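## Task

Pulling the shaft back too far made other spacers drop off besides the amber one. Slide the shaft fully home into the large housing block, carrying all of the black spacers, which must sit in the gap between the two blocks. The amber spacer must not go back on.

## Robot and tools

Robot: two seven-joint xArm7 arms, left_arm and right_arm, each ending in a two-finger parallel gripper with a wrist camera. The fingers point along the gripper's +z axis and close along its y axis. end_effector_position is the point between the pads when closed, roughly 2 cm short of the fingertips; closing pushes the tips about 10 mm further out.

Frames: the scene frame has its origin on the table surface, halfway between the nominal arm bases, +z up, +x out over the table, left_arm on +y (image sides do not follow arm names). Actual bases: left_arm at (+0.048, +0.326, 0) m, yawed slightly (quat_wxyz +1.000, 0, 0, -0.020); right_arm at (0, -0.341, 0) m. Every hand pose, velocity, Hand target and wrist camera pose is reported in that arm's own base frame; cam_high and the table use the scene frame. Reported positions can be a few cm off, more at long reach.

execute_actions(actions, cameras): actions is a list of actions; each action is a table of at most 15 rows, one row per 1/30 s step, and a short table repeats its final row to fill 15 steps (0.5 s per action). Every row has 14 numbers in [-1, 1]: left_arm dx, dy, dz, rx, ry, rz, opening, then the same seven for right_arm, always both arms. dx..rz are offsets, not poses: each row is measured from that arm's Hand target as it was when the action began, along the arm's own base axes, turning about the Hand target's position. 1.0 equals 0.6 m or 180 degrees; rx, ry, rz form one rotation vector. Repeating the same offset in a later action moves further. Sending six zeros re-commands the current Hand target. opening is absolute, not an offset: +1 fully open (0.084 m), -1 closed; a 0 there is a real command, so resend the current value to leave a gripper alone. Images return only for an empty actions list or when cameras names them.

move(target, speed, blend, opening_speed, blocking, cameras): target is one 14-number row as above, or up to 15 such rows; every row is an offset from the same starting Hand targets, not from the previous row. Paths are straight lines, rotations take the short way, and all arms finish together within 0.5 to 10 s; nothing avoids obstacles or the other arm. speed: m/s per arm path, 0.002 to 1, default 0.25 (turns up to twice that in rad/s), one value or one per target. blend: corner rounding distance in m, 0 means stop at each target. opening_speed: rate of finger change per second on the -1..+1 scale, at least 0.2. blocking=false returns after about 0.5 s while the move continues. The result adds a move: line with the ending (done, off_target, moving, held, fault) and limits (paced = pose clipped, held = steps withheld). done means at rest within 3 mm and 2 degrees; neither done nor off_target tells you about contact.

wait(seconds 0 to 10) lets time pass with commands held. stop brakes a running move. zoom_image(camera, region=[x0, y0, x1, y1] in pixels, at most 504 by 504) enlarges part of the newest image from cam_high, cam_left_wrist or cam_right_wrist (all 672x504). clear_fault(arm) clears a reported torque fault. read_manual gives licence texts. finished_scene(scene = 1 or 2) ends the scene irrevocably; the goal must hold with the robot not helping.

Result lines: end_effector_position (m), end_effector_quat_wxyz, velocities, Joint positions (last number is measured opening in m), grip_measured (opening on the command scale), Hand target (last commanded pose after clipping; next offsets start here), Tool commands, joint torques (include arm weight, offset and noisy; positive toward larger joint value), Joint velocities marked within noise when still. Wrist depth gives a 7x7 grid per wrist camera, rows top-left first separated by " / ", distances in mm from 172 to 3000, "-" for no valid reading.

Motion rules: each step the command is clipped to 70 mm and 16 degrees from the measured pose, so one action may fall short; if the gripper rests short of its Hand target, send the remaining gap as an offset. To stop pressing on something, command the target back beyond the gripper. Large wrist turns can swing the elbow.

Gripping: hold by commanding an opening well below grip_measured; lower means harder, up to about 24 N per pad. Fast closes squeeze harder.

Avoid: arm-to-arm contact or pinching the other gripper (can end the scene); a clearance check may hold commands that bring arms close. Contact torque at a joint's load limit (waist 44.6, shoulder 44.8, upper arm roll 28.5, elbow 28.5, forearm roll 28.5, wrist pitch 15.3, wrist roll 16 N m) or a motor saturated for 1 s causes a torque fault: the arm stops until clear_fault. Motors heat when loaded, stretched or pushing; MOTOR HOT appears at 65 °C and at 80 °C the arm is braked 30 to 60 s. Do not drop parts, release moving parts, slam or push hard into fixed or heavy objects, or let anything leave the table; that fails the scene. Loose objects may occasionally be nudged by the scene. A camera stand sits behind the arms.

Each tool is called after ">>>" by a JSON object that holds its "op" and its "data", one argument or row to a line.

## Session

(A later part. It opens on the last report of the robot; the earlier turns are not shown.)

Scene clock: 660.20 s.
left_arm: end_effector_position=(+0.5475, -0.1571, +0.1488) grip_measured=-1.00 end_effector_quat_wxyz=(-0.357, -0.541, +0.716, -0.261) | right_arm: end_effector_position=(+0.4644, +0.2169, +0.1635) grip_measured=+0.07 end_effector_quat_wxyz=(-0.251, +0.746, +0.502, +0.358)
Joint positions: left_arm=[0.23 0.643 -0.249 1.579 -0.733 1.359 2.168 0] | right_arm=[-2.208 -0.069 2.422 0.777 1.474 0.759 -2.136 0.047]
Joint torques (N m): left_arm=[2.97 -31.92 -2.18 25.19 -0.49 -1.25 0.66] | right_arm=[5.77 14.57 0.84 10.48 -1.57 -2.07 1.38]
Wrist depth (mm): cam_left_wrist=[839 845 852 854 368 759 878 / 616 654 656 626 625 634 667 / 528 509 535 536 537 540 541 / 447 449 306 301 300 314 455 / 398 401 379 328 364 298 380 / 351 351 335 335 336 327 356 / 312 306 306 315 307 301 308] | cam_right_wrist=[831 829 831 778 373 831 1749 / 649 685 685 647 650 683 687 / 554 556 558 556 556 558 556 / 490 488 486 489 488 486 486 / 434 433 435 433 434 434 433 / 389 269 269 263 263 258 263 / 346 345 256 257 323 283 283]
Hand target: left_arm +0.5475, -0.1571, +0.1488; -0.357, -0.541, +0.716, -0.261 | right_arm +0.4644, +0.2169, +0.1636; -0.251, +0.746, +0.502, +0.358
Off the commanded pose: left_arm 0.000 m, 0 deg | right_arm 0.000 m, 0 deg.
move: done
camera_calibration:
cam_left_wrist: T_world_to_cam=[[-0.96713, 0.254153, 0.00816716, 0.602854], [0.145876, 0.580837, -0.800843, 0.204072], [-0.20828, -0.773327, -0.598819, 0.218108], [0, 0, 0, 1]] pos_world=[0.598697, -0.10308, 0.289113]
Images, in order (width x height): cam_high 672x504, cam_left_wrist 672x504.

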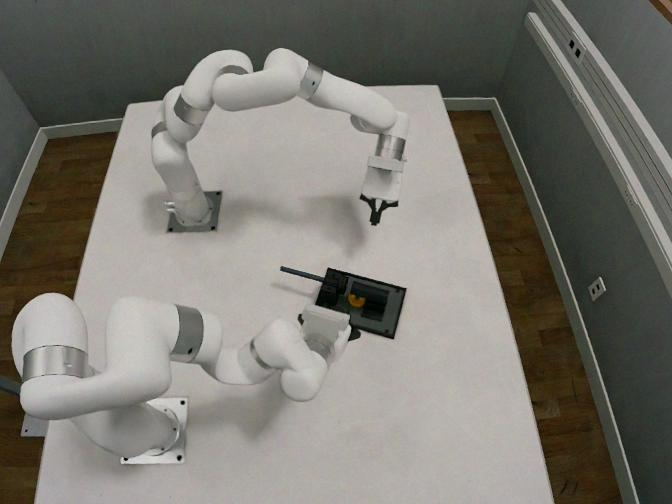

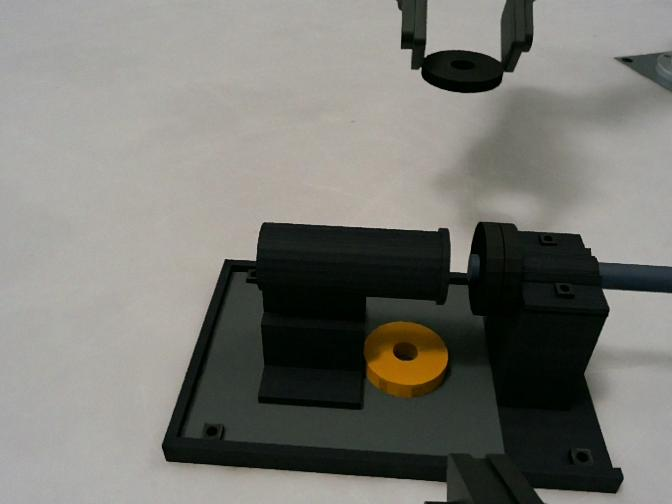

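>>> {"op": "move", "data": {
  "target": [0,0,0,0,0,0,-1,0,0,0,-0.222,0.495,-0.378,-0.06],
  "speed": 0.4
}}

>>> {"op": "move", "data": {
  "target": [-0.192,-0.1185,0.1337,0.1615,0.3227,0.3318,-1,0,0,0,0,0,0,-0.06],
  "speed": 0.3,
  "cameras": ["all"]
}}

Scene clock: 663.73 s.
left_arm: end_effector_position=(+0.5475, -0.1571, +0.1488) grip_measured=-1.00 end_effector_quat_wxyz=(-0.357, -0.541, +0.716, -0.261) | right_arm: end_effector_position=(+0.4644, +0.2169, +0.1636) grip_measured=+0.07 end_effector_quat_wxyz=(-0.059, +0.929, -0.171, -0.321)
Joint positions: left_arm=[0.23 0.643 -0.249 1.579 -0.733 1.359 2.168 0] | right_arm=[-2.441 -0.776 2.438 1.854 0.723 1.88 0.35 0.047]
Joint torques (N m): left_arm=[2.53 -31.39 -2.59 25.31 -0.45 -1.11 0.91] | right_arm=[-6.12 15.55 -5.98 15.58 3.35 1.72 1.55]
Wrist depth (mm): cam_left_wrist=[846 847 853 799 319 762 877 / 618 652 656 659 626 629 671 / 530 509 536 536 537 540 542 / 448 448 307 302 299 315 455 / 398 401 378 328 364 297 380 / 350 350 336 336 336 327 355 / 312 306 306 314 307 301 308] | cam_right_wrist=[189 213 217 226 226 226 226 / 219 231 231 245 245 245 245 / 239 252 252 262 262 263 263 / 249 263 273 281 281 281 281 / 196 252 295 302 303 303 304 / 190 253 338 339 339 340 340 / 223 370 370 371 372 371 373]
Hand target: left_arm +0.5475, -0.1571, +0.1488; -0.357, -0.541, +0.716, -0.261 | right_arm +0.4644, +0.2169, +0.1636; -0.059, +0.929, -0.171, -0.321
Off the commanded pose: left_arm 0.000 m, 0 deg | right_arm 0.000 m, 0 deg.
move: done

Scene clock: 666.87 s.
left_arm: end_effector_position=(+0.4323, -0.2282, +0.2290) grip_measured=-1.00 end_effector_quat_wxyz=(+0.337, +0.927, -0.155, -0.057) | right_arm: end_effector_position=(+0.4644, +0.2169, +0.1636) grip_measured=+0.07 end_effector_quat_wxyz=(-0.059, +0.929, -0.171, -0.321)
Joint positions: left_arm=[-0.004 0.116 -0.191 1.146 -0.714 1.241 0.449 0] | right_arm=[-2.441 -0.776 2.438 1.854 0.723 1.88 0.35 0.047]
Joint torques (N m): left_arm=[-6.7 -23.55 -5.74 27.6 1.24 1 -0.68] | right_arm=[-5.94 15.5 -6.13 15.76 3.42 1.71 1.6]
Wrist depth (mm): cam_left_wrist=[289 307 333 310 462 536 613 / 289 310 328 281 464 520 - / 291 311 332 282 466 522 244 / 291 311 336 375 466 501 284 / 292 311 323 286 467 524 622 / 292 313 340 376 468 546 657 / 292 321 347 413 455 550 661] | cam_right_wrist=[189 213 218 226 226 226 226 / 219 231 231 245 245 245 246 / 239 252 252 262 262 262 263 / 249 263 273 280 281 282 282 / 196 252 295 303 304 303 304 / 190 253 338 338 339 339 339 / 223 370 371 370 373 372 374]
Hand target: left_arm +0.4323, -0.2282, +0.2291; +0.337, +0.927, -0.155, -0.057 | right_arm +0.4644, +0.2169, +0.1636; -0.059, +0.929, -0.171, -0.321
Off the commanded pose: left_arm 0.000 m, 0 deg | right_arm 0.000 m, 0 deg.
move: done
camera_calibration:
cam_left_wrist: T_world_to_cam=[[-0.242851, -0.742188, 0.624644, -0.172803], [-0.951041, 0.309055, -0.00253556, 0.555703], [-0.191167, -0.594677, -0.780906, 0.262215], [0, 0, 0, 1]] pos_world=[0.536658, -0.144062, 0.314115]
cam_right_wrist: T_world_to_cam=[[-0.337523, -0.941315, 0.00218321, 0.387351], [-0.738567, 0.266261, 0.619374, 0.250735], [-0.583607, 0.207441, -0.785093, 0.487318], [0, 0, 0, 1]] pos_world=[0.600327, 0.196769, 0.226446]

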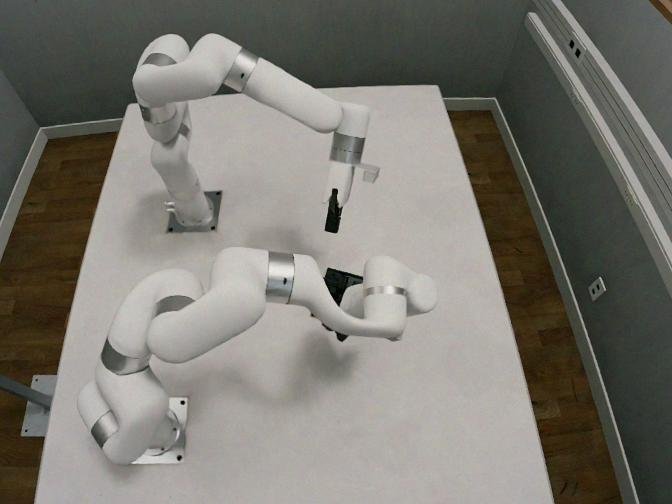

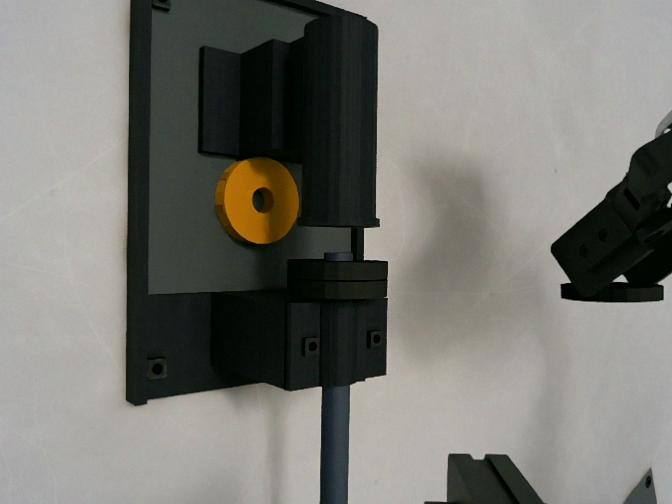

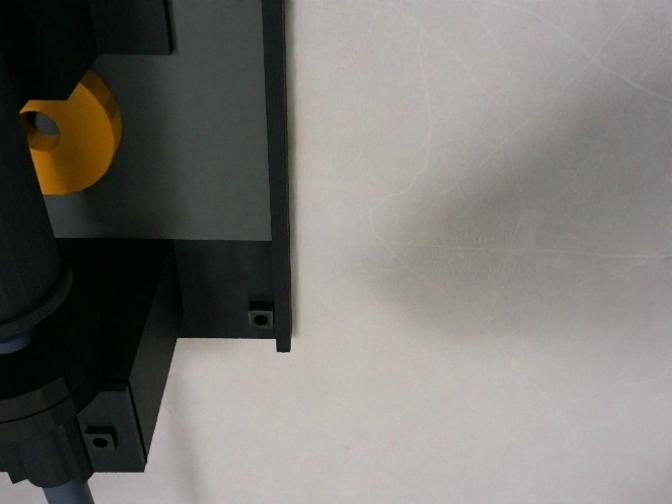

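>>> {"op": "move", "data": {
  "target": [0,0,0,0,0,0,-1,0.1183,0.1715,-0.02,0,0,0,-0.06],
  "speed": 0.15,
  "cameras": ["cam_left_wrist","cam_right_wrist"]
}}

Scene clock: 668.63 s.
left_arm: end_effector_position=(+0.4323, -0.2282, +0.2291) grip_measured=-1.00 end_effector_quat_wxyz=(+0.337, +0.927, -0.155, -0.057) | right_arm: end_effector_position=(+0.5345, +0.3195, +0.1513) grip_measured=+0.07 end_effector_quat_wxyz=(-0.089, +0.935, -0.185, -0.288)
Joint positions: left_arm=[-0.004 0.116 -0.191 1.146 -0.714 1.241 0.449 0] | right_arm=[-2.692 -1.212 2.645 2.707 0.901 1.982 0.725 0.047]
Joint torques (N m): left_arm=[-6.48 -23.5 -5.63 27.57 1.24 1.14 -0.65] | right_arm=[-5.94 30.33 -0.99 15.85 -1.05 -2.59 1.54]
Wrist depth (mm): cam_left_wrist=[290 307 334 - - - - / 290 310 328 279 191 194 190 / 290 311 333 279 214 255 621 / 291 312 337 365 451 522 649 / 292 312 323 287 467 546 654 / 293 314 339 376 470 548 654 / 293 321 348 412 454 549 660] | cam_right_wrist=[223 221 211 207 183 197 206 / 236 237 223 - - 212 221 / 254 253 241 - - 236 232 / 272 271 257 - - 251 246 / 291 289 280 274 - 268 269 / 321 317 307 299 176 284 295 / 350 346 342 - 197 321 328]
Hand target: left_arm +0.4323, -0.2282, +0.2291; +0.337, +0.927, -0.155, -0.057 | right_arm +0.5354, +0.3198, +0.1516; -0.059, +0.929, -0.171, -0.321
Off the commanded pose: left_arm 0.000 m, 0 deg | right_arm 0.001 m, 5 deg.
elbow stopped short (right arm): the move would have taken joint 4 (elbow) straighter than the controller allows.
move: off_target (right_arm)
camera_calibration:
cam_left_wrist: T_world_to_cam=[[-0.242855, -0.742203, 0.624625, -0.172797], [-0.951059, 0.308999, -0.00260945, 0.555728], [-0.191072, -0.594689, -0.780921, 0.262167], [0, 0, 0, 1]] pos_world=[0.536658, -0.144062, 0.314115]
cam_right_wrist: T_world_to_cam=[[-0.378583, -0.923832, -0.0566563, 0.532831], [-0.770587, 0.280693, 0.572196, 0.302431], [-0.512709, 0.260282, -0.818158, 0.447547], [0, 0, 0, 1]] pos_world=[0.664232, 0.290868, 0.223303]
Images, in order (width x height): cam_left_wrist 672x504, cam_right_wrist 672x504.

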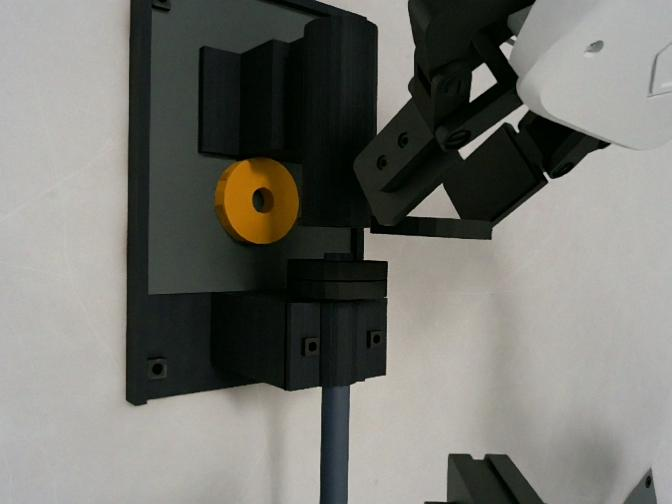

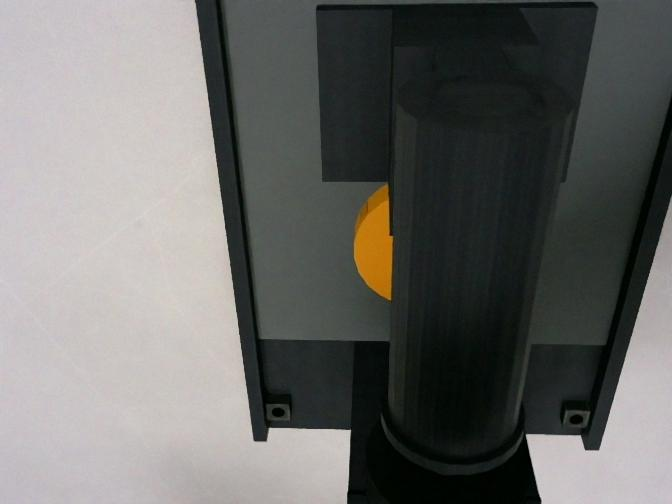

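>>> {"op": "move", "data": {
  "target": [0,0,0,0,0,0,-1,0,0,-0.025,0,0,0,-0.06],
  "speed": 0.08,
  "cameras": ["cam_left_wrist"]
}}

Scene clock: 669.97 s.
left_arm: end_effector_position=(+0.4323, -0.2282, +0.2291) grip_measured=-1.00 end_effector_quat_wxyz=(+0.337, +0.927, -0.155, -0.057) | right_arm: end_effector_position=(+0.5345, +0.3195, +0.1363) grip_measured=+0.07 end_effector_quat_wxyz=(-0.086, +0.935, -0.183, -0.291)
Joint positions: left_arm=[-0.004 0.116 -0.191 1.146 -0.714 1.241 0.449 0] | right_arm=[-2.703 -1.23 2.709 2.707 0.842 1.96 0.723 0.047]
Joint torques (N m): left_arm=[-6.25 -23.42 -5.84 27.6 1.38 0.97 -0.63] | right_arm=[-6.08 30.62 -0.18 11.85 -0.97 -2.43 1.29]
Wrist depth (mm): cam_left_wrist=[289 308 329 - 177 - 179 / 290 310 327 279 200 184 210 / 290 311 332 229 265 522 647 / 291 312 336 365 452 544 648 / 291 311 324 287 467 544 656 / 292 314 340 376 470 548 655 / 293 321 348 412 454 548 662] | cam_right_wrist=[207 206 195 191 190 189 189 / 222 221 207 199 - - 202 / 237 236 222 - - 212 218 / 252 251 238 - - 234 229 / 270 269 254 - - 250 248 / 298 296 280 - - 277 276 / 325 322 320 - - 293 307]
Hand target: left_arm +0.4323, -0.2282, +0.2291; +0.337, +0.927, -0.155, -0.057 | right_arm +0.5354, +0.3198, +0.1366; -0.059, +0.929, -0.171, -0.321
Off the commanded pose: left_arm 0.000 m, 0 deg | right_arm 0.001 m, 5 deg.
elbow stopped short (right arm): the move would have taken joint 4 (elbow) straighter than the controller allows.
move: off_target (right_arm)
camera_calibration:
cam_left_wrist: T_world_to_cam=[[-0.242855, -0.742203, 0.624625, -0.172797], [-0.951059, 0.308999, -0.00260945, 0.555728], [-0.191072, -0.594689, -0.780921, 0.262167], [0, 0, 0, 1]] pos_world=[0.536658, -0.144062, 0.314115]
Images, in order (width x height): cam_left_wrist 672x504.

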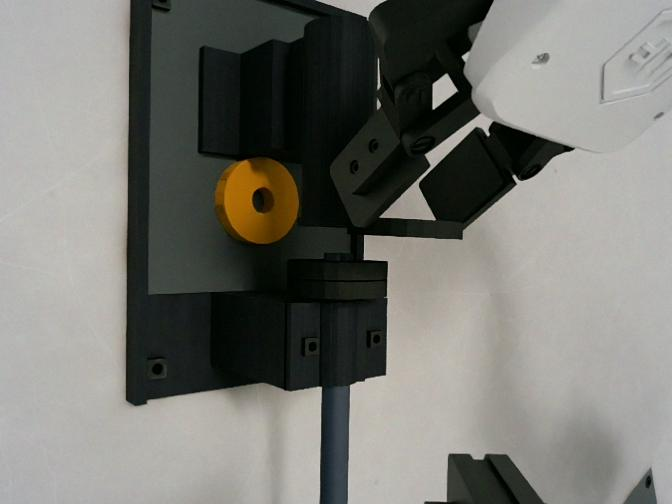

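>>> {"op": "move", "data": {
  "target": [
    [0,0,0,0,0,0,-1,0,0,0.04,0,0,0,-0.06],
    [0,0,0,0,0,0,-1,-0.19,-0.25,0.08,0,0,0,-0.06]
  ],
  "speed": 0.15
}}

>>> {"op": "move", "data": {
  "target": [
    [0,0,0,0,0,0,-1,0,0,0,0,0,0.45,-0.06]
  ],
  "speed": 0.5,
  "cameras": ["cam_high"]
}}

Scene clock: 672.90 s.
left_arm: end_effector_position=(+0.4323, -0.2282, +0.2291) grip_measured=-1.00 end_effector_quat_wxyz=(+0.337, +0.927, -0.155, -0.057) | right_arm: end_effector_position=(+0.4214, +0.1698, +0.1846) grip_measured=+0.07 end_effector_quat_wxyz=(-0.059, +0.929, -0.171, -0.321)
Joint positions: left_arm=[-0.004 0.116 -0.191 1.146 -0.714 1.241 0.449 0] | right_arm=[-2.472 -0.52 2.533 1.568 0.539 1.778 0.332 0.047]
Joint torques (N m): left_arm=[-6.61 -23.51 -5.88 27.43 1.26 0.98 -0.46] | right_arm=[6.04 22.57 -7.42 10.6 -1.64 -2.13 -1.45]
Wrist depth (mm): cam_left_wrist=[290 308 334 311 462 537 641 / 290 310 327 282 463 539 643 / 290 311 333 283 465 539 649 / 291 311 335 375 466 541 621 / 291 312 324 287 469 544 594 / 292 313 340 377 469 546 657 / 293 322 347 412 455 549 660] | cam_right_wrist=[238 246 247 247 247 248 248 / 258 262 267 268 269 269 269 / 272 279 286 287 286 286 287 / 292 300 307 308 308 308 309 / 330 332 332 332 332 332 334 / 368 369 370 371 370 372 372 / 405 404 407 408 407 409 408]
Hand target: left_arm +0.4323, -0.2282, +0.2291; +0.337, +0.927, -0.155, -0.057 | right_arm +0.4214, +0.1698, +0.1846; -0.059, +0.929, -0.171, -0.321
Off the commanded pose: left_arm 0.000 m, 0 deg | right_arm 0.000 m, 0 deg.
elbow stopped short (right arm): the move would have taken joint 4 (elbow) straighter than the controller allows.
move: done

Scene clock: 674.93 s.
left_arm: end_effector_position=(+0.4323, -0.2282, +0.2291) grip_measured=-1.00 end_effector_quat_wxyz=(+0.337, +0.927, -0.155, -0.057) | right_arm: end_effector_position=(+0.4214, +0.1698, +0.1846) grip_measured=+0.07 end_effector_quat_wxyz=(+0.163, +0.818, +0.473, -0.283)
Joint positions: left_arm=[-0.004 0.116 -0.191 1.146 -0.714 1.241 0.449 0] | right_arm=[-2.266 -0.499 2.732 1.581 -0.162 1.683 -0.564 0.047]
Joint torques (N m): left_arm=[-6.16 -23.68 -5.96 27.55 1.03 1.07 -0.29] | right_arm=[5.79 22.85 -2.49 10.57 -2.86 -2.44 -1.24]
Wrist depth (mm): cam_left_wrist=[289 307 333 311 462 537 642 / 290 310 328 282 463 536 645 / 290 311 332 283 466 543 646 / 291 311 335 374 467 543 620 / 292 312 324 286 468 546 624 / 292 313 339 377 469 547 627 / 292 322 347 413 456 551 658] | cam_right_wrist=[247 248 247 248 248 247 247 / 268 268 268 268 268 269 269 / 287 286 287 286 287 287 286 / 308 307 308 308 308 307 308 / 332 331 332 332 332 331 332 / 371 371 371 371 371 370 370 / 408 407 407 407 407 408 408]
Hand target: left_arm +0.4323, -0.2282, +0.2291; +0.337, +0.927, -0.155, -0.057 | right_arm +0.4214, +0.1698, +0.1846; +0.163, +0.818, +0.473, -0.283
Off the commanded pose: left_arm 0.000 m, 0 deg | right_arm 0.000 m, 0 deg.
move: done
Images, in order (width x height): cam_high 672x504.

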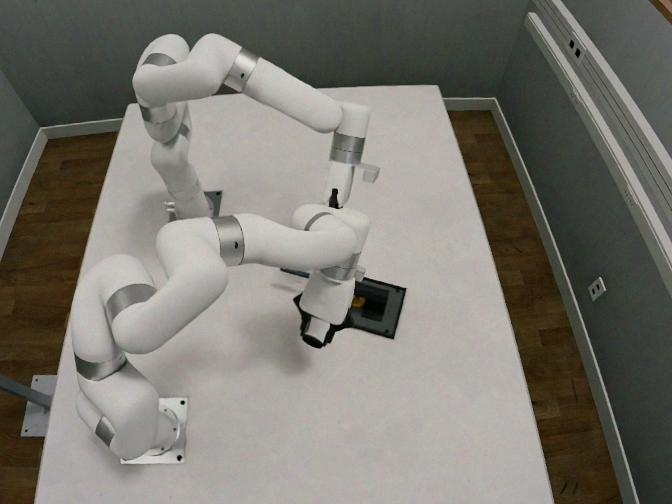

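>>> {"op": "move", "data": {
  "target": [
    [0,0,0,0,0,0,-1,0,0,0,0,0,0.55,-0.06]
  ],
  "speed": 0.5,
  "cameras": ["cam_high","cam_left_wrist"]
}}

Scene clock: 677.43 s.
left_arm: end_effector_position=(+0.4323, -0.2282, +0.2291) grip_measured=-1.00 end_effector_quat_wxyz=(+0.337, +0.927, -0.155, -0.057) | right_arm: end_effector_position=(+0.4214, +0.1698, +0.1846) grip_measured=+0.07 end_effector_quat_wxyz=(+0.321, +0.171, +0.929, -0.059)
Joint positions: left_arm=[-0.004 0.116 -0.191 1.146 -0.714 1.241 0.449 0] | right_arm=[-2.193 0.21 2.749 0.634 -1.077 0.683 -1.408 0.047]
Joint torques (N m): left_arm=[-6.2 -22.97 -5.92 27.38 1.48 0.94 -0.27] | right_arm=[-6.05 12.94 -0.73 11.33 -1.98 -3.17 -1.35]
Wrist depth (mm): cam_left_wrist=[289 307 334 310 461 537 643 / 290 310 327 282 463 542 645 / 290 311 332 283 465 540 646 / 291 312 336 375 467 542 594 / 291 312 324 287 469 544 595 / 292 314 340 376 469 548 628 / 293 321 347 413 454 547 655] | cam_right_wrist=[248 248 247 247 247 247 247 / 268 268 268 268 268 268 268 / 286 286 286 286 286 285 286 / 307 307 307 307 307 307 304 / 331 331 331 331 331 331 328 / 369 370 369 369 368 369 357 / 406 404 406 405 404 405 403]
Hand target: left_arm +0.4323, -0.2282, +0.2291; +0.337, +0.927, -0.155, -0.057 | right_arm +0.4214, +0.1698, +0.1846; +0.321, +0.171, +0.929, -0.059
Off the commanded pose: left_arm 0.000 m, 0 deg | right_arm 0.000 m, 0 deg.
move: done
camera_calibration:
cam_left_wrist: T_world_to_cam=[[-0.242855, -0.742203, 0.624625, -0.172797], [-0.951059, 0.308999, -0.00260945, 0.555728], [-0.191072, -0.594689, -0.780921, 0.262167], [0, 0, 0, 1]] pos_world=[0.536658, -0.144062, 0.314115]
Images, in order (width x height): cam_high 672x504, cam_left_wrist 672x504.

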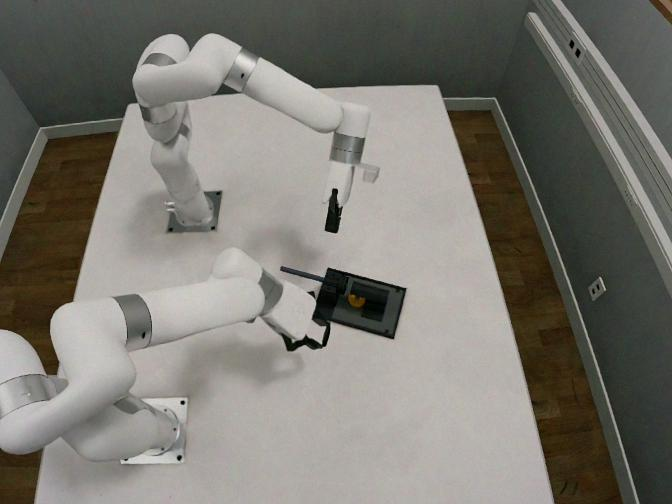

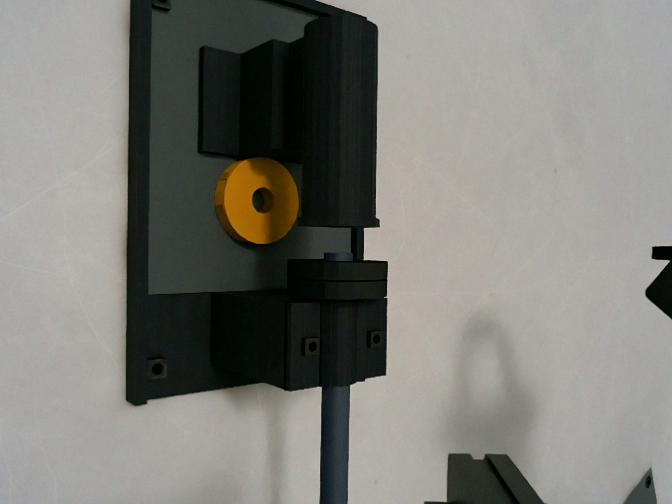

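>>> {"op": "move", "data": {
  "target": [
    [0.03,0.09,0.03,0,0,0,-1,0,0,0,0,0,0,-0.06],
    [0.03,0.09,0.03,0,0,0,-1,0.12,0.2767,-0.0243,0,0,0,-0.06]
  ],
  "speed": 0.15,
  "cameras": ["cam_left_wrist","cam_right_wrist","cam_high"]
}}

Scene clock: 680.10 s.
left_arm: end_effector_position=(+0.4503, -0.1742, +0.2471) grip_measured=-1.00 end_effector_quat_wxyz=(+0.337, +0.927, -0.155, -0.057) | right_arm: end_effector_position=(+0.4934, +0.3358, +0.1700) grip_measured=+0.07 end_effector_quat_wxyz=(+0.321, +0.171, +0.929, -0.059)
Joint positions: left_arm=[0.064 0.136 -0.133 1.232 -0.669 1.364 0.495 0] | right_arm=[-2.112 -0.332 2.846 1.209 -0.784 0.742 -1.46 0.047]
Joint torques (N m): left_arm=[5.46 -16.68 4.61 27.93 1.41 0.92 0.94] | right_arm=[-5.67 11.79 -0.68 17.83 3.02 0.74 -1.46]
Wrist depth (mm): cam_left_wrist=[305 334 358 405 471 566 679 / 306 335 363 377 472 570 679 / 307 337 364 382 474 573 683 / 307 337 366 396 322 259 655 / 308 338 362 355 339 239 271 / 309 338 368 408 341 197 193 / 309 339 367 - 465 - 191] | cam_right_wrist=[232 232 224 226 - 226 222 / 247 252 240 193 - 208 241 / 269 269 258 - - 254 265 / 288 289 278 183 179 187 287 / 311 311 300 191 185 299 310 / 347 337 334 - 204 325 346 / 379 379 379 226 227 379 378]
Hand target: left_arm +0.4503, -0.1742, +0.2471; +0.337, +0.927, -0.155, -0.057 | right_arm +0.4934, +0.3358, +0.1700; +0.321, +0.171, +0.929, -0.059
Off the commanded pose: left_arm 0.000 m, 0 deg | right_arm 0.000 m, 0 deg.
move: done
camera_calibration:
cam_left_wrist: T_world_to_cam=[[-0.242855, -0.742203, 0.624625, -0.13959], [-0.951059, 0.308999, -0.00260945, 0.556208], [-0.191072, -0.594689, -0.780921, 0.311776], [0, 0, 0, 1]] pos_world=[0.554658, -0.0900616, 0.332115]
cam_right_wrist: T_world_to_cam=[[0.337504, 0.941321, 0.00221004, -0.456209], [0.738523, -0.266247, 0.619433, -0.313469], [0.583674, -0.207429, -0.785047, 0.0479777], [0, 0, 0, 1]] pos_world=[0.357473, 0.355931, 0.232846]

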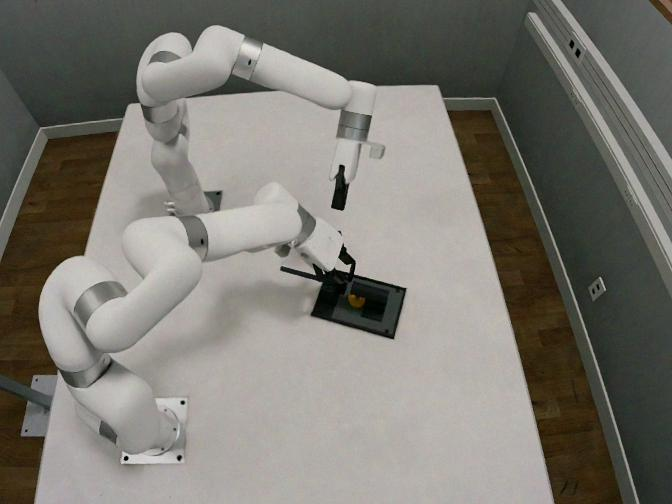

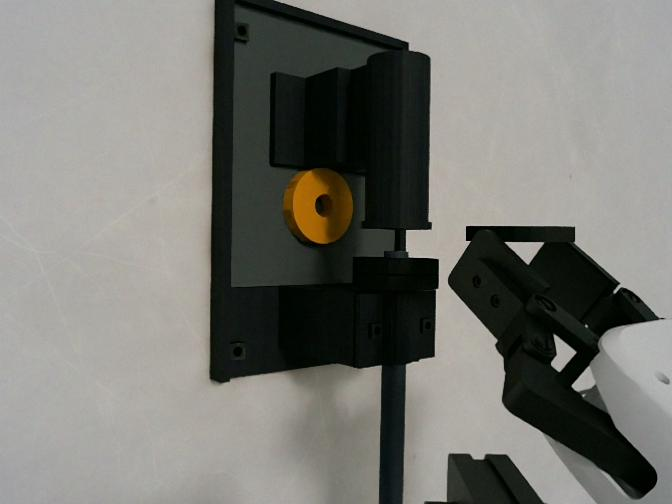

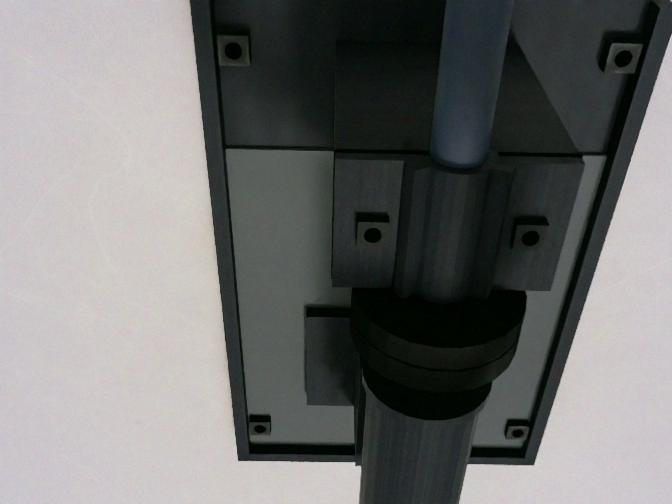

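>>> {"op": "move", "data": {
  "target": [
    [0,0,0,0,0,0,-1,0,0,0.03,0,0,0,-0.06],
    [0,0,0,0,0,0,-1,-0.15,-0.3,0.03,0,0,0,-0.06]
  ],
  "speed": 0.2
}}

>>> {"op": "move", "data": {
  "target": [
    [0,0,0,0,0,0,-1,0,0,0,0,0,-0.5,-0.06],
    [0,0,0,0,0,0,-1,0,0,0,0,0,-0.98,-0.06]
  ],
  "speed": 0.5,
  "blend": [0.03,0]
}}

Scene clock: 683.13 s.
left_arm: end_effector_position=(+0.4503, -0.1742, +0.2471) grip_measured=-1.00 end_effector_quat_wxyz=(+0.337, +0.927, -0.155, -0.057) | right_arm: end_effector_position=(+0.4034, +0.1558, +0.1880) grip_measured=+0.07 end_effector_quat_wxyz=(+0.321, +0.171, +0.929, -0.059)
Joint positions: left_arm=[0.064 0.136 -0.133 1.232 -0.669 1.364 0.495 0] | right_arm=[-2.198 0.303 2.754 0.565 -1.094 0.716 -1.41 0.047]
Joint torques (N m): left_arm=[5.75 -16.21 4.6 27.5 1.07 0.89 0.59] | right_arm=[-5.76 11.65 -0.01 11.05 -1.96 0.71 -1.37]
Wrist depth (mm): cam_left_wrist=[306 335 357 406 472 568 678 / 307 336 363 377 474 568 681 / 307 337 364 383 475 573 685 / 307 337 364 397 477 573 654 / 308 338 361 355 359 577 659 / 309 339 368 408 479 575 691 / 309 340 367 - 465 580 698] | cam_right_wrist=[251 251 251 251 251 250 251 / 271 272 272 272 272 272 272 / 290 291 291 290 290 290 289 / 311 311 312 311 312 311 311 / 336 335 336 335 335 335 335 / 375 374 374 375 374 374 363 / 410 410 409 409 409 410 409]
Hand target: left_arm +0.4503, -0.1742, +0.2471; +0.337, +0.927, -0.155, -0.057 | right_arm +0.4034, +0.1558, +0.1880; +0.321, +0.171, +0.929, -0.059
Off the commanded pose: left_arm 0.000 m, 0 deg | right_arm 0.000 m, 0 deg.
move: done

Scene clock: 686.83 s.
left_arm: end_effector_position=(+0.4503, -0.1742, +0.2471) grip_measured=-1.00 end_effector_quat_wxyz=(+0.337, +0.927, -0.155, -0.057) | right_arm: end_effector_position=(+0.4034, +0.1558, +0.1880) grip_measured=+0.07 end_effector_quat_wxyz=(-0.049, +0.934, -0.142, -0.323)
Joint positions: left_arm=[0.064 0.136 -0.133 1.232 -0.669 1.364 0.495 0] | right_arm=[-2.464 -0.456 2.545 1.496 0.471 1.765 0.284 0.047]
Joint torques (N m): left_arm=[5.53 -16.64 4.7 27.44 1.2 0.75 0.62] | right_arm=[6.11 21.82 -6.81 10.25 3.21 -2.16 1.42]
Wrist depth (mm): cam_left_wrist=[306 334 359 404 472 567 677 / 307 335 362 376 473 568 679 / 307 335 364 383 474 567 682 / 307 337 365 397 476 575 687 / 307 338 361 355 358 575 657 / 308 339 368 409 479 578 696 / 310 340 367 - 463 581 696] | cam_right_wrist=[242 251 251 251 251 252 251 / 259 272 271 272 272 273 273 / 276 290 290 291 290 291 291 / 311 311 312 312 312 313 313 / 335 335 336 337 337 338 337 / 373 374 376 376 377 377 377 / 411 410 412 413 413 413 414]
Hand target: left_arm +0.4503, -0.1742, +0.2471; +0.337, +0.927, -0.155, -0.057 | right_arm +0.4034, +0.1558, +0.1880; -0.049, +0.934, -0.142, -0.323
Off the commanded pose: left_arm 0.000 m, 0 deg | right_arm 0.000 m, 0 deg.
move: done

>>> {"op": "move", "data": {
  "target": [
    [0,0,0,0,0,0,-1,0,0,0,0.1838,-0.0638,-0.0193,-0.06],
    [0,0,0,0,0,0,-1,0.1857,0.183,-0.0433,0.1838,-0.0638,-0.0193,-0.06]
  ],
  "speed": 0.3,
  "cameras": ["cam_left_wrist","cam_right_wrist"]
}}

Scene clock: 689.77 s.
left_arm: end_effector_position=(+0.4503, -0.1742, +0.2471) grip_measured=-1.00 end_effector_quat_wxyz=(+0.337, +0.927, -0.155, -0.057) | right_arm: end_effector_position=(+0.5148, +0.2656, +0.1620) grip_measured=+0.07 end_effector_quat_wxyz=(-0.336, +0.904, -0.067, -0.255)
Joint positions: left_arm=[0.064 0.136 -0.133 1.232 -0.669 1.364 0.495 0] | right_arm=[-2.661 -0.731 2.683 1.753 1.023 1.666 -0.021 0.047]
Joint torques (N m): left_arm=[5.3 -16.04 4.42 27.48 1.21 0.62 0.57] | right_arm=[-5.92 16.53 -3.16 16.88 3.97 1.94 1.29]
Wrist depth (mm): cam_left_wrist=[305 335 358 405 472 566 647 / 306 335 363 375 474 548 275 / 307 336 365 382 474 528 284 / 307 337 365 397 477 552 655 / 308 338 362 356 358 574 691 / 309 339 368 408 478 576 693 / 310 339 367 - 465 580 696] | cam_right_wrist=[395 343 313 279 - 179 199 / 436 376 346 - - 199 214 / 490 413 372 - - 212 234 / 548 455 400 - 181 256 247 / 603 502 437 - 196 277 261 / 700 574 501 225 217 260 282 / 845 660 540 263 246 338 310]
Hand target: left_arm +0.4503, -0.1742, +0.2471; +0.337, +0.927, -0.155, -0.057 | right_arm +0.5148, +0.2656, +0.1620; -0.336, +0.904, -0.067, -0.255
Off the commanded pose: left_arm 0.000 m, 0 deg | right_arm 0.000 m, 0 deg.
move: done
camera_calibration:
cam_left_wrist: T_world_to_cam=[[-0.242855, -0.742203, 0.624625, -0.13959], [-0.951059, 0.308999, -0.00260945, 0.556208], [-0.191072, -0.594689, -0.780921, 0.311776], [0, 0, 0, 1]] pos_world=[0.554658, -0.0900616, 0.332115]
cam_right_wrist: T_world_to_cam=[[-0.273016, -0.773587, -0.571861, 0.465454], [-0.864643, -0.0632719, 0.498386, 0.448028], [-0.421727, 0.630523, -0.651603, 0.28806], [0, 0, 0, 1]] pos_world=[0.635943, 0.206788, 0.230585]
Images, in order (width x height): cam_left_wrist 672x504, cam_right_wrist 672x504.

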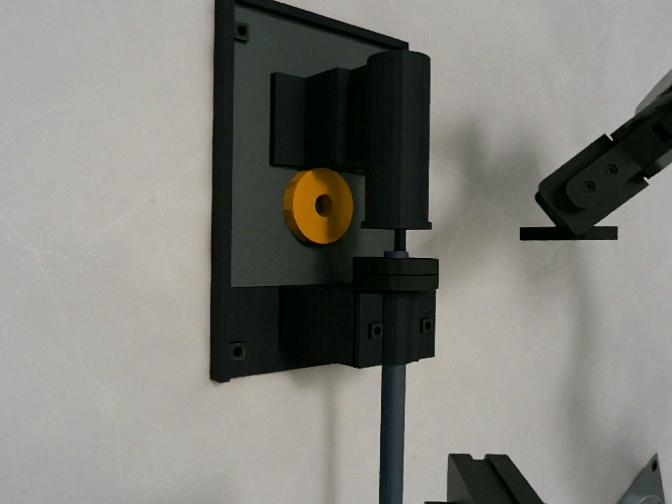

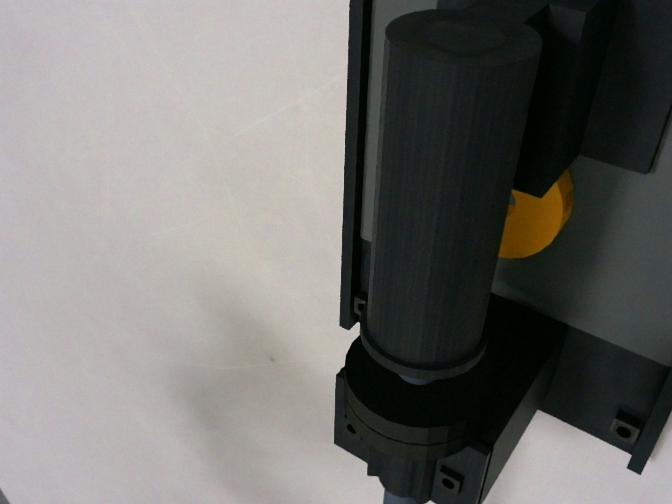

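>>> {"op": "move", "data": {
  "target": [-0.03,-0.09,-0.03,0,0,0,-1,0.013,0.0341,-0.0523,0,0,0,-0.06],
  "speed": 0.1,
  "cameras": ["cam_left_wrist","cam_right_wrist"]
}}

>>> {"op": "zoom_image", "data": {
  "camera": "cam_left_wrist",
  "region": [270, 150, 530, 330]
}}

Scene clock: 690.97 s.
left_arm: end_effector_position=(+0.4324, -0.2282, +0.2291) grip_measured=-1.00 end_effector_quat_wxyz=(+0.337, +0.927, -0.155, -0.057) | right_arm: end_effector_position=(+0.5226, +0.2861, +0.1306) grip_measured=+0.07 end_effector_quat_wxyz=(-0.336, +0.904, -0.067, -0.255)
Joint positions: left_arm=[-0.005 0.116 -0.19 1.146 -0.714 1.241 0.45 0] | right_arm=[-2.655 -0.812 2.707 1.801 1.054 1.623 -0.023 0.047]
Joint torques (N m): left_arm=[-6.67 -21.36 -5.83 20.62 -2.16 -2.58 -0.54] | right_arm=[4.15 17.05 -3.43 16.85 4.03 -1.96 1.34]
Wrist depth (mm): cam_left_wrist=[289 308 333 311 448 - 211 / 290 310 327 282 433 229 231 / 291 311 332 279 249 501 648 / 291 311 336 375 452 524 650 / 292 311 324 287 468 544 655 / 293 314 340 376 470 548 655 / 293 321 347 414 456 551 659] | cam_right_wrist=[341 302 267 239 211 177 177 / 378 326 289 - - - 179 / 420 355 - - - - 189 / 469 390 357 - - 212 209 / 532 434 392 - - 227 222 / 598 495 435 - - 245 241 / 720 576 508 - 175 221 260]
Hand target: left_arm +0.4323, -0.2282, +0.2291; +0.337, +0.927, -0.155, -0.057 | right_arm +0.5226, +0.2861, +0.1306; -0.336, +0.904, -0.067, -0.255
Off the commanded pose: left_arm 0.000 m, 0 deg | right_arm 0.000 m, 0 deg.
move: done
camera_calibration:
cam_left_wrist: T_world_to_cam=[[-0.24292, -0.742197, 0.624607, -0.172819], [-0.951062, 0.308989, -0.00272293, 0.555763], [-0.190976, -0.594701, -0.780934, 0.262197], [0, 0, 0, 1]] pos_world=[0.536657, -0.144061, 0.314216]
cam_right_wrist: T_world_to_cam=[[-0.272757, -0.773571, -0.572006, 0.465324], [-0.864724, -0.0635012, 0.498216, 0.471801], [-0.421729, 0.63052, -0.651605, 0.258094], [0, 0, 0, 1]] pos_world=[0.643744, 0.227188, 0.199285]
Images, in order (width x height): cam_left_wrist 672x504, cam_right_wrist 672x504.

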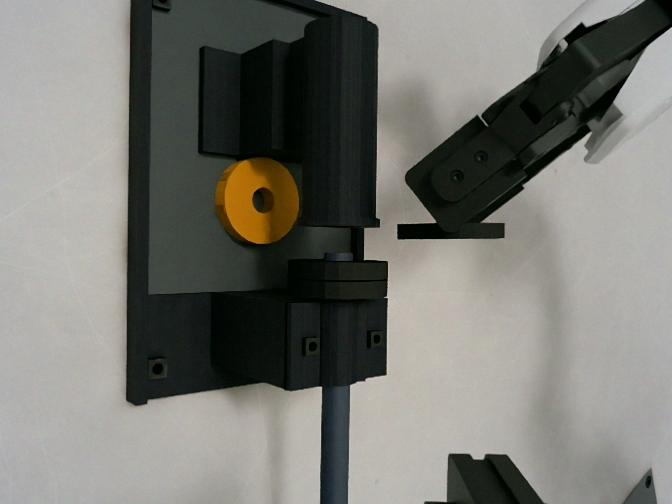

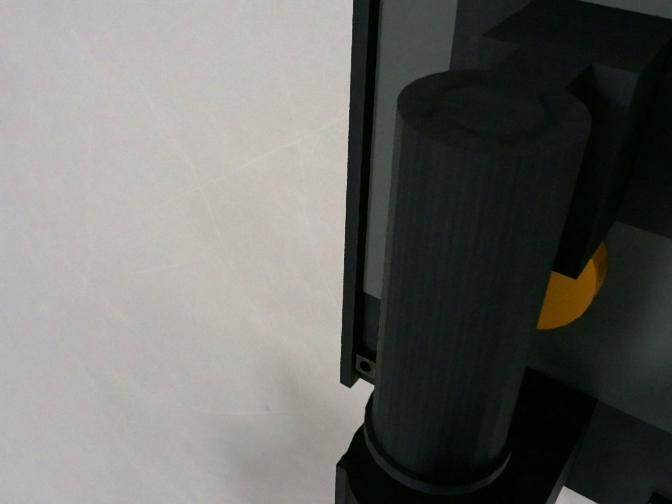

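Scaled by 1.938 from the camera's 672x504 image, which has a finer 960x720 frame.

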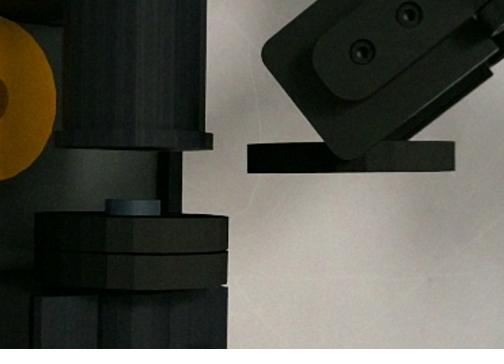

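>>> {"op": "move", "data": {
  "target": [
    [0,0,0,0,0,0,-1,-0.0062,0.0024,0,0,0,0,-0.06],
    [0,0,0,0,0,0,-1,0.0006,0.0203,-0.0273,0,0,0,-0.06]
  ],
  "speed": 0.06,
  "cameras": ["cam_left_wrist"]
}}

>>> {"op": "zoom_image", "data": {
  "camera": "cam_left_wrist",
  "region": [270, 150, 530, 330]
}}

Scene clock: 692.43 s.
left_arm: end_effector_position=(+0.4323, -0.2282, +0.2291) grip_measured=-1.00 end_effector_quat_wxyz=(+0.337, +0.927, -0.155, -0.057) | right_arm: end_effector_position=(+0.5229, +0.2983, +0.1143) grip_measured=+0.07 end_effector_quat_wxyz=(-0.336, +0.904, -0.067, -0.255)
Joint positions: left_arm=[-0.005 0.116 -0.19 1.146 -0.714 1.241 0.45 0] | right_arm=[-2.644 -0.845 2.719 1.812 1.07 1.595 -0.025 0.047]
Joint torques (N m): left_arm=[-6.86 -16.55 -5.83 20.79 -2.46 -2.3 -0.64] | right_arm=[2.39 17.25 -3.14 16.91 4.13 -2 1.49]
Wrist depth (mm): cam_left_wrist=[289 308 334 310 431 212 214 / 290 309 328 279 242 220 234 / 291 311 332 277 251 521 647 / 291 312 335 366 452 544 655 / 291 312 324 286 468 544 655 / 292 313 340 375 469 547 653 / 293 322 347 412 454 549 660] | cam_right_wrist=[313 276 244 223 192 - - / 348 302 261 233 - - - / 384 343 - - - - - / 429 369 - - - - 180 / 486 409 - - - - 200 / 559 453 - - - 231 217 / 659 526 - - - 217 232]
Hand target: left_arm +0.4323, -0.2282, +0.2291; +0.337, +0.927, -0.155, -0.057 | right_arm +0.5230, +0.2983, +0.1142; -0.336, +0.904, -0.067, -0.255
Off the commanded pose: left_arm 0.000 m, 0 deg | right_arm 0.000 m, 0 deg.
move: done
camera_calibration:
cam_left_wrist: T_world_to_cam=[[-0.242855, -0.742203, 0.624625, -0.172797], [-0.951059, 0.308999, -0.00260945, 0.555728], [-0.191072, -0.594689, -0.780921, 0.262167], [0, 0, 0, 1]] pos_world=[0.536658, -0.144062, 0.314115]
Images, in order (width x height): cam_left_wrist 672x504.

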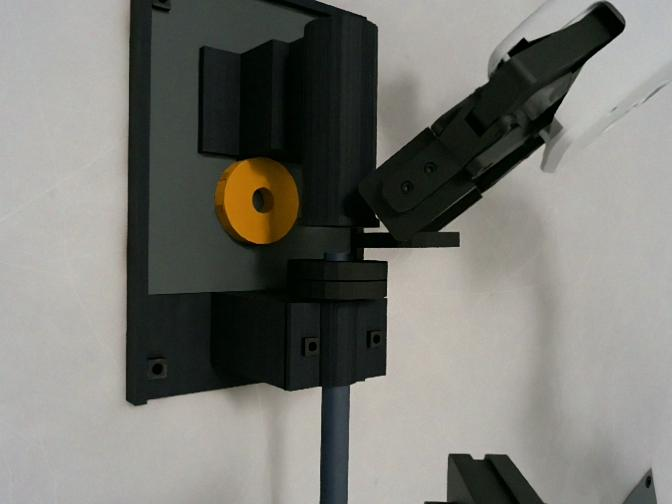

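Scaled by 1.938 from the camera's 672x504 image, which has a finer 960x720 frame.

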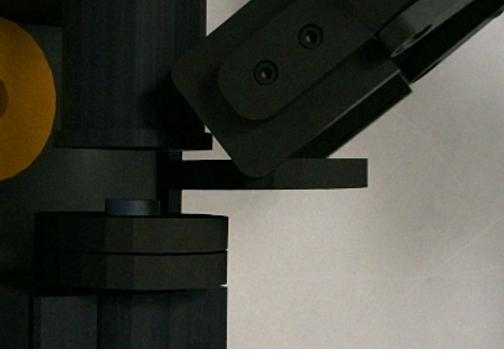

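>>> {"op": "move", "data": {
  "target": [0,0,0,0,0,0,-1,0.0068,0.0179,-0.0273,0,0,0,-0.06],
  "speed": 0.04,
  "cameras": ["cam_left_wrist"]
}}

>>> {"op": "zoom_image", "data": {
  "camera": "cam_left_wrist",
  "region": [270, 150, 530, 330]
}}

Scene clock: 693.50 s.
left_arm: end_effector_position=(+0.4323, -0.2282, +0.2291) grip_measured=-1.00 end_effector_quat_wxyz=(+0.337, +0.927, -0.155, -0.057) | right_arm: end_effector_position=(+0.5270, +0.3090, +0.0979) grip_measured=+0.07 end_effector_quat_wxyz=(-0.336, +0.904, -0.067, -0.255)
Joint positions: left_arm=[-0.005 0.116 -0.19 1.146 -0.714 1.241 0.45 0] | right_arm=[-2.643 -0.892 2.733 1.849 1.086 1.576 -0.021 0.047]
Joint torques (N m): left_arm=[-6.61 -17.06 -5.67 20.74 -2.54 -2.14 -0.65] | right_arm=[1.98 17.44 -3.28 16.73 4.02 -1.94 1.45]
Wrist depth (mm): cam_left_wrist=[290 307 334 282 - 220 218 / 290 310 328 278 232 225 616 / 290 311 333 259 307 542 649 / 291 311 337 280 450 542 648 / 291 312 323 286 468 545 652 / 293 313 339 376 469 548 659 / 293 322 347 412 453 551 658] | cam_right_wrist=[282 249 223 203 178 - - / 314 273 240 216 188 - - / 351 310 - - - - - / 400 - - - - - - / 447 - - - - - - / 517 - - - - - 188 / 597 512 - - - - 210]
Hand target: left_arm +0.4323, -0.2282, +0.2291; +0.337, +0.927, -0.155, -0.057 | right_arm +0.5271, +0.3090, +0.0979; -0.336, +0.904, -0.067, -0.255
Off the commanded pose: left_arm 0.000 m, 0 deg | right_arm 0.000 m, 0 deg.
move: done
camera_calibration:
cam_left_wrist: T_world_to_cam=[[-0.242855, -0.742203, 0.624625, -0.172797], [-0.951059, 0.308999, -0.00260945, 0.555728], [-0.191072, -0.594689, -0.780921, 0.262167], [0, 0, 0, 1]] pos_world=[0.536658, -0.144062, 0.314115]
Images, in order (width x height): cam_left_wrist 672x504.

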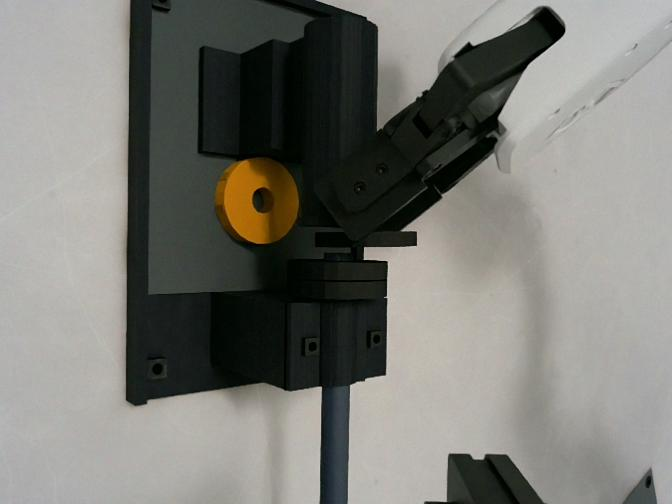

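Scaled by 1.938 from the camera's 672x504 image, which has a finer 960x720 frame.

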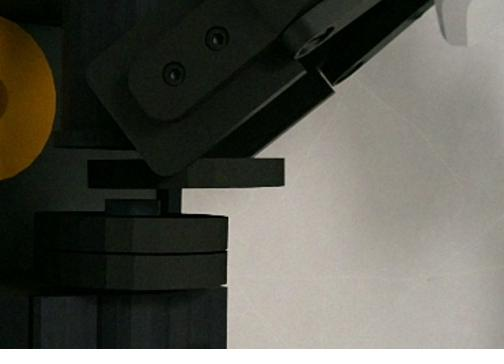

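>>> {"op": "move", "data": {
  "target": [0,0,0,0,0,0,-1,0.0041,0.0107,-0.0164,0,0,0,-0.06],
  "speed": 0.03,
  "cameras": ["cam_left_wrist"]
}}

>>> {"op": "zoom_image", "data": {
  "camera": "cam_left_wrist",
  "region": [270, 190, 400, 310]
}}

Scene clock: 698.77 s.
left_arm: end_effector_position=(+0.4323, -0.2282, +0.2291) grip_measured=-1.00 end_effector_quat_wxyz=(+0.337, +0.927, -0.155, -0.057) | right_arm: end_effector_position=(+0.5295, +0.3154, +0.0880) grip_measured=+0.07 end_effector_quat_wxyz=(-0.336, +0.904, -0.067, -0.255)
Joint positions: left_arm=[-0.005 0.116 -0.19 1.146 -0.714 1.241 0.45 0] | right_arm=[-2.644 -0.922 2.741 1.874 1.094 1.565 -0.018 0.047]
Joint torques (N m): left_arm=[-6.39 -16.9 -5.56 21.03 -2.54 -1.58 -0.35] | right_arm=[-3.64 18.08 -3.14 16.52 3.82 -1.85 1.49]
Wrist depth (mm): cam_left_wrist=[290 308 333 282 222 224 224 / 290 310 328 277 230 232 620 / 291 311 332 258 436 522 649 / 291 311 336 283 451 543 654 / 291 312 323 286 467 546 655 / 292 314 341 376 469 547 654 / 293 321 347 413 455 551 658] | cam_right_wrist=[265 236 211 194 - - - / 295 255 224 203 179 - - / 330 287 244 - - - - / 375 - - - - - - / - - - - - - - / 542 - - - - - - / 610 - - - - - 195]
Hand target: left_arm +0.4323, -0.2282, +0.2291; +0.337, +0.927, -0.155, -0.057 | right_arm +0.5295, +0.3154, +0.0880; -0.336, +0.904, -0.067, -0.255
Off the commanded pose: left_arm 0.000 m, 0 deg | right_arm 0.000 m, 0 deg.
move: done
camera_calibration:
cam_left_wrist: T_world_to_cam=[[-0.242855, -0.742203, 0.624625, -0.172797], [-0.951059, 0.308999, -0.00260945, 0.555728], [-0.191072, -0.594689, -0.780921, 0.262167], [0, 0, 0, 1]] pos_world=[0.536658, -0.144062, 0.314115]
Images, in order (width x height): cam_left_wrist 672x504.

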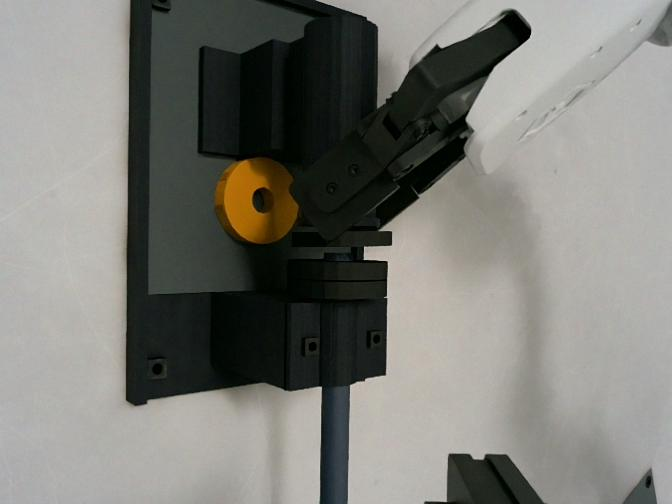

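Scaled by 3.877 from the camera's 672x504 image, which has a finer 960x720 frame.

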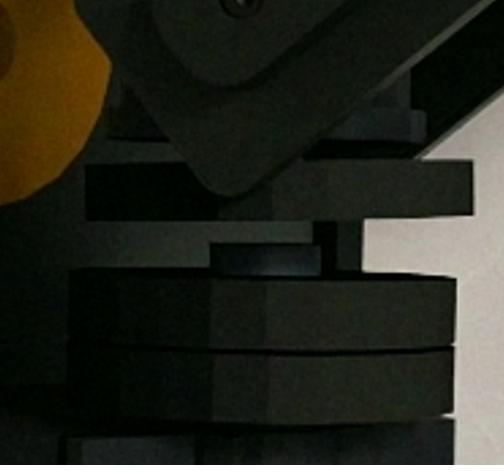

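>>> {"op": "move", "data": {
  "target": [0,0,0,0,0,0,-1,0.0006,0.0016,-0.0027,0,0,0,-0.06],
  "speed": 0.02,
  "cameras": ["cam_left_wrist"]
}}

>>> {"op": "zoom_image", "data": {
  "camera": "cam_left_wrist",
  "region": [270, 190, 400, 310]
}}

Scene clock: 700.10 s.
left_arm: end_effector_position=(+0.4323, -0.2282, +0.2291) grip_measured=-1.00 end_effector_quat_wxyz=(+0.337, +0.927, -0.155, -0.057) | right_arm: end_effector_position=(+0.5299, +0.3164, +0.0864) grip_measured=+0.07 end_effector_quat_wxyz=(-0.336, +0.904, -0.067, -0.255)
Joint positions: left_arm=[-0.005 0.116 -0.19 1.146 -0.714 1.241 0.45 0] | right_arm=[-2.644 -0.927 2.742 1.878 1.096 1.563 -0.018 0.047]
Joint torques (N m): left_arm=[-6.43 -16.51 -5.95 20.95 -2.18 -1.24 -0.36] | right_arm=[-5.36 18.13 -3.14 16.57 3.94 -2.02 1.51]
Wrist depth (mm): cam_left_wrist=[289 307 333 282 229 222 229 / 290 310 328 277 229 236 618 / 290 311 332 260 436 522 649 / 291 311 336 280 468 542 647 / 291 312 324 287 467 544 654 / 292 314 339 374 470 547 654 / 293 322 347 412 454 550 657] | cam_right_wrist=[261 233 209 192 - - - / 291 252 222 201 177 - - / 326 280 242 219 - - - / 372 - - - - - - / - - - - - - - / - - - - - - - / 621 - - - - - 194]
Hand target: left_arm +0.4323, -0.2282, +0.2291; +0.337, +0.927, -0.155, -0.057 | right_arm +0.5299, +0.3164, +0.0864; -0.336, +0.904, -0.067, -0.255
Off the commanded pose: left_arm 0.000 m, 0 deg | right_arm 0.000 m, 0 deg.
move: done
camera_calibration:
cam_left_wrist: T_world_to_cam=[[-0.242855, -0.742203, 0.624625, -0.172797], [-0.951059, 0.308999, -0.00260945, 0.555728], [-0.191072, -0.594689, -0.780921, 0.262167], [0, 0, 0, 1]] pos_world=[0.536658, -0.144062, 0.314115]
Images, in order (width x height): cam_left_wrist 672x504.

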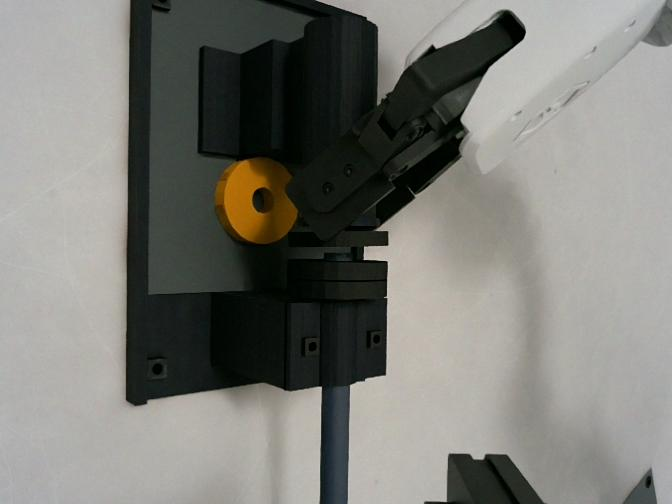

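Scaled by 3.877 from the camera's 672x504 image, which has a finer 960x720 frame.

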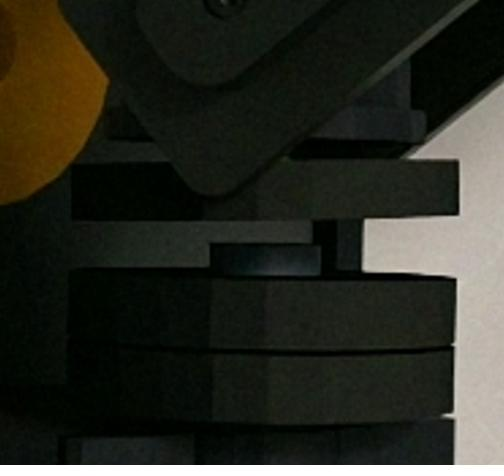

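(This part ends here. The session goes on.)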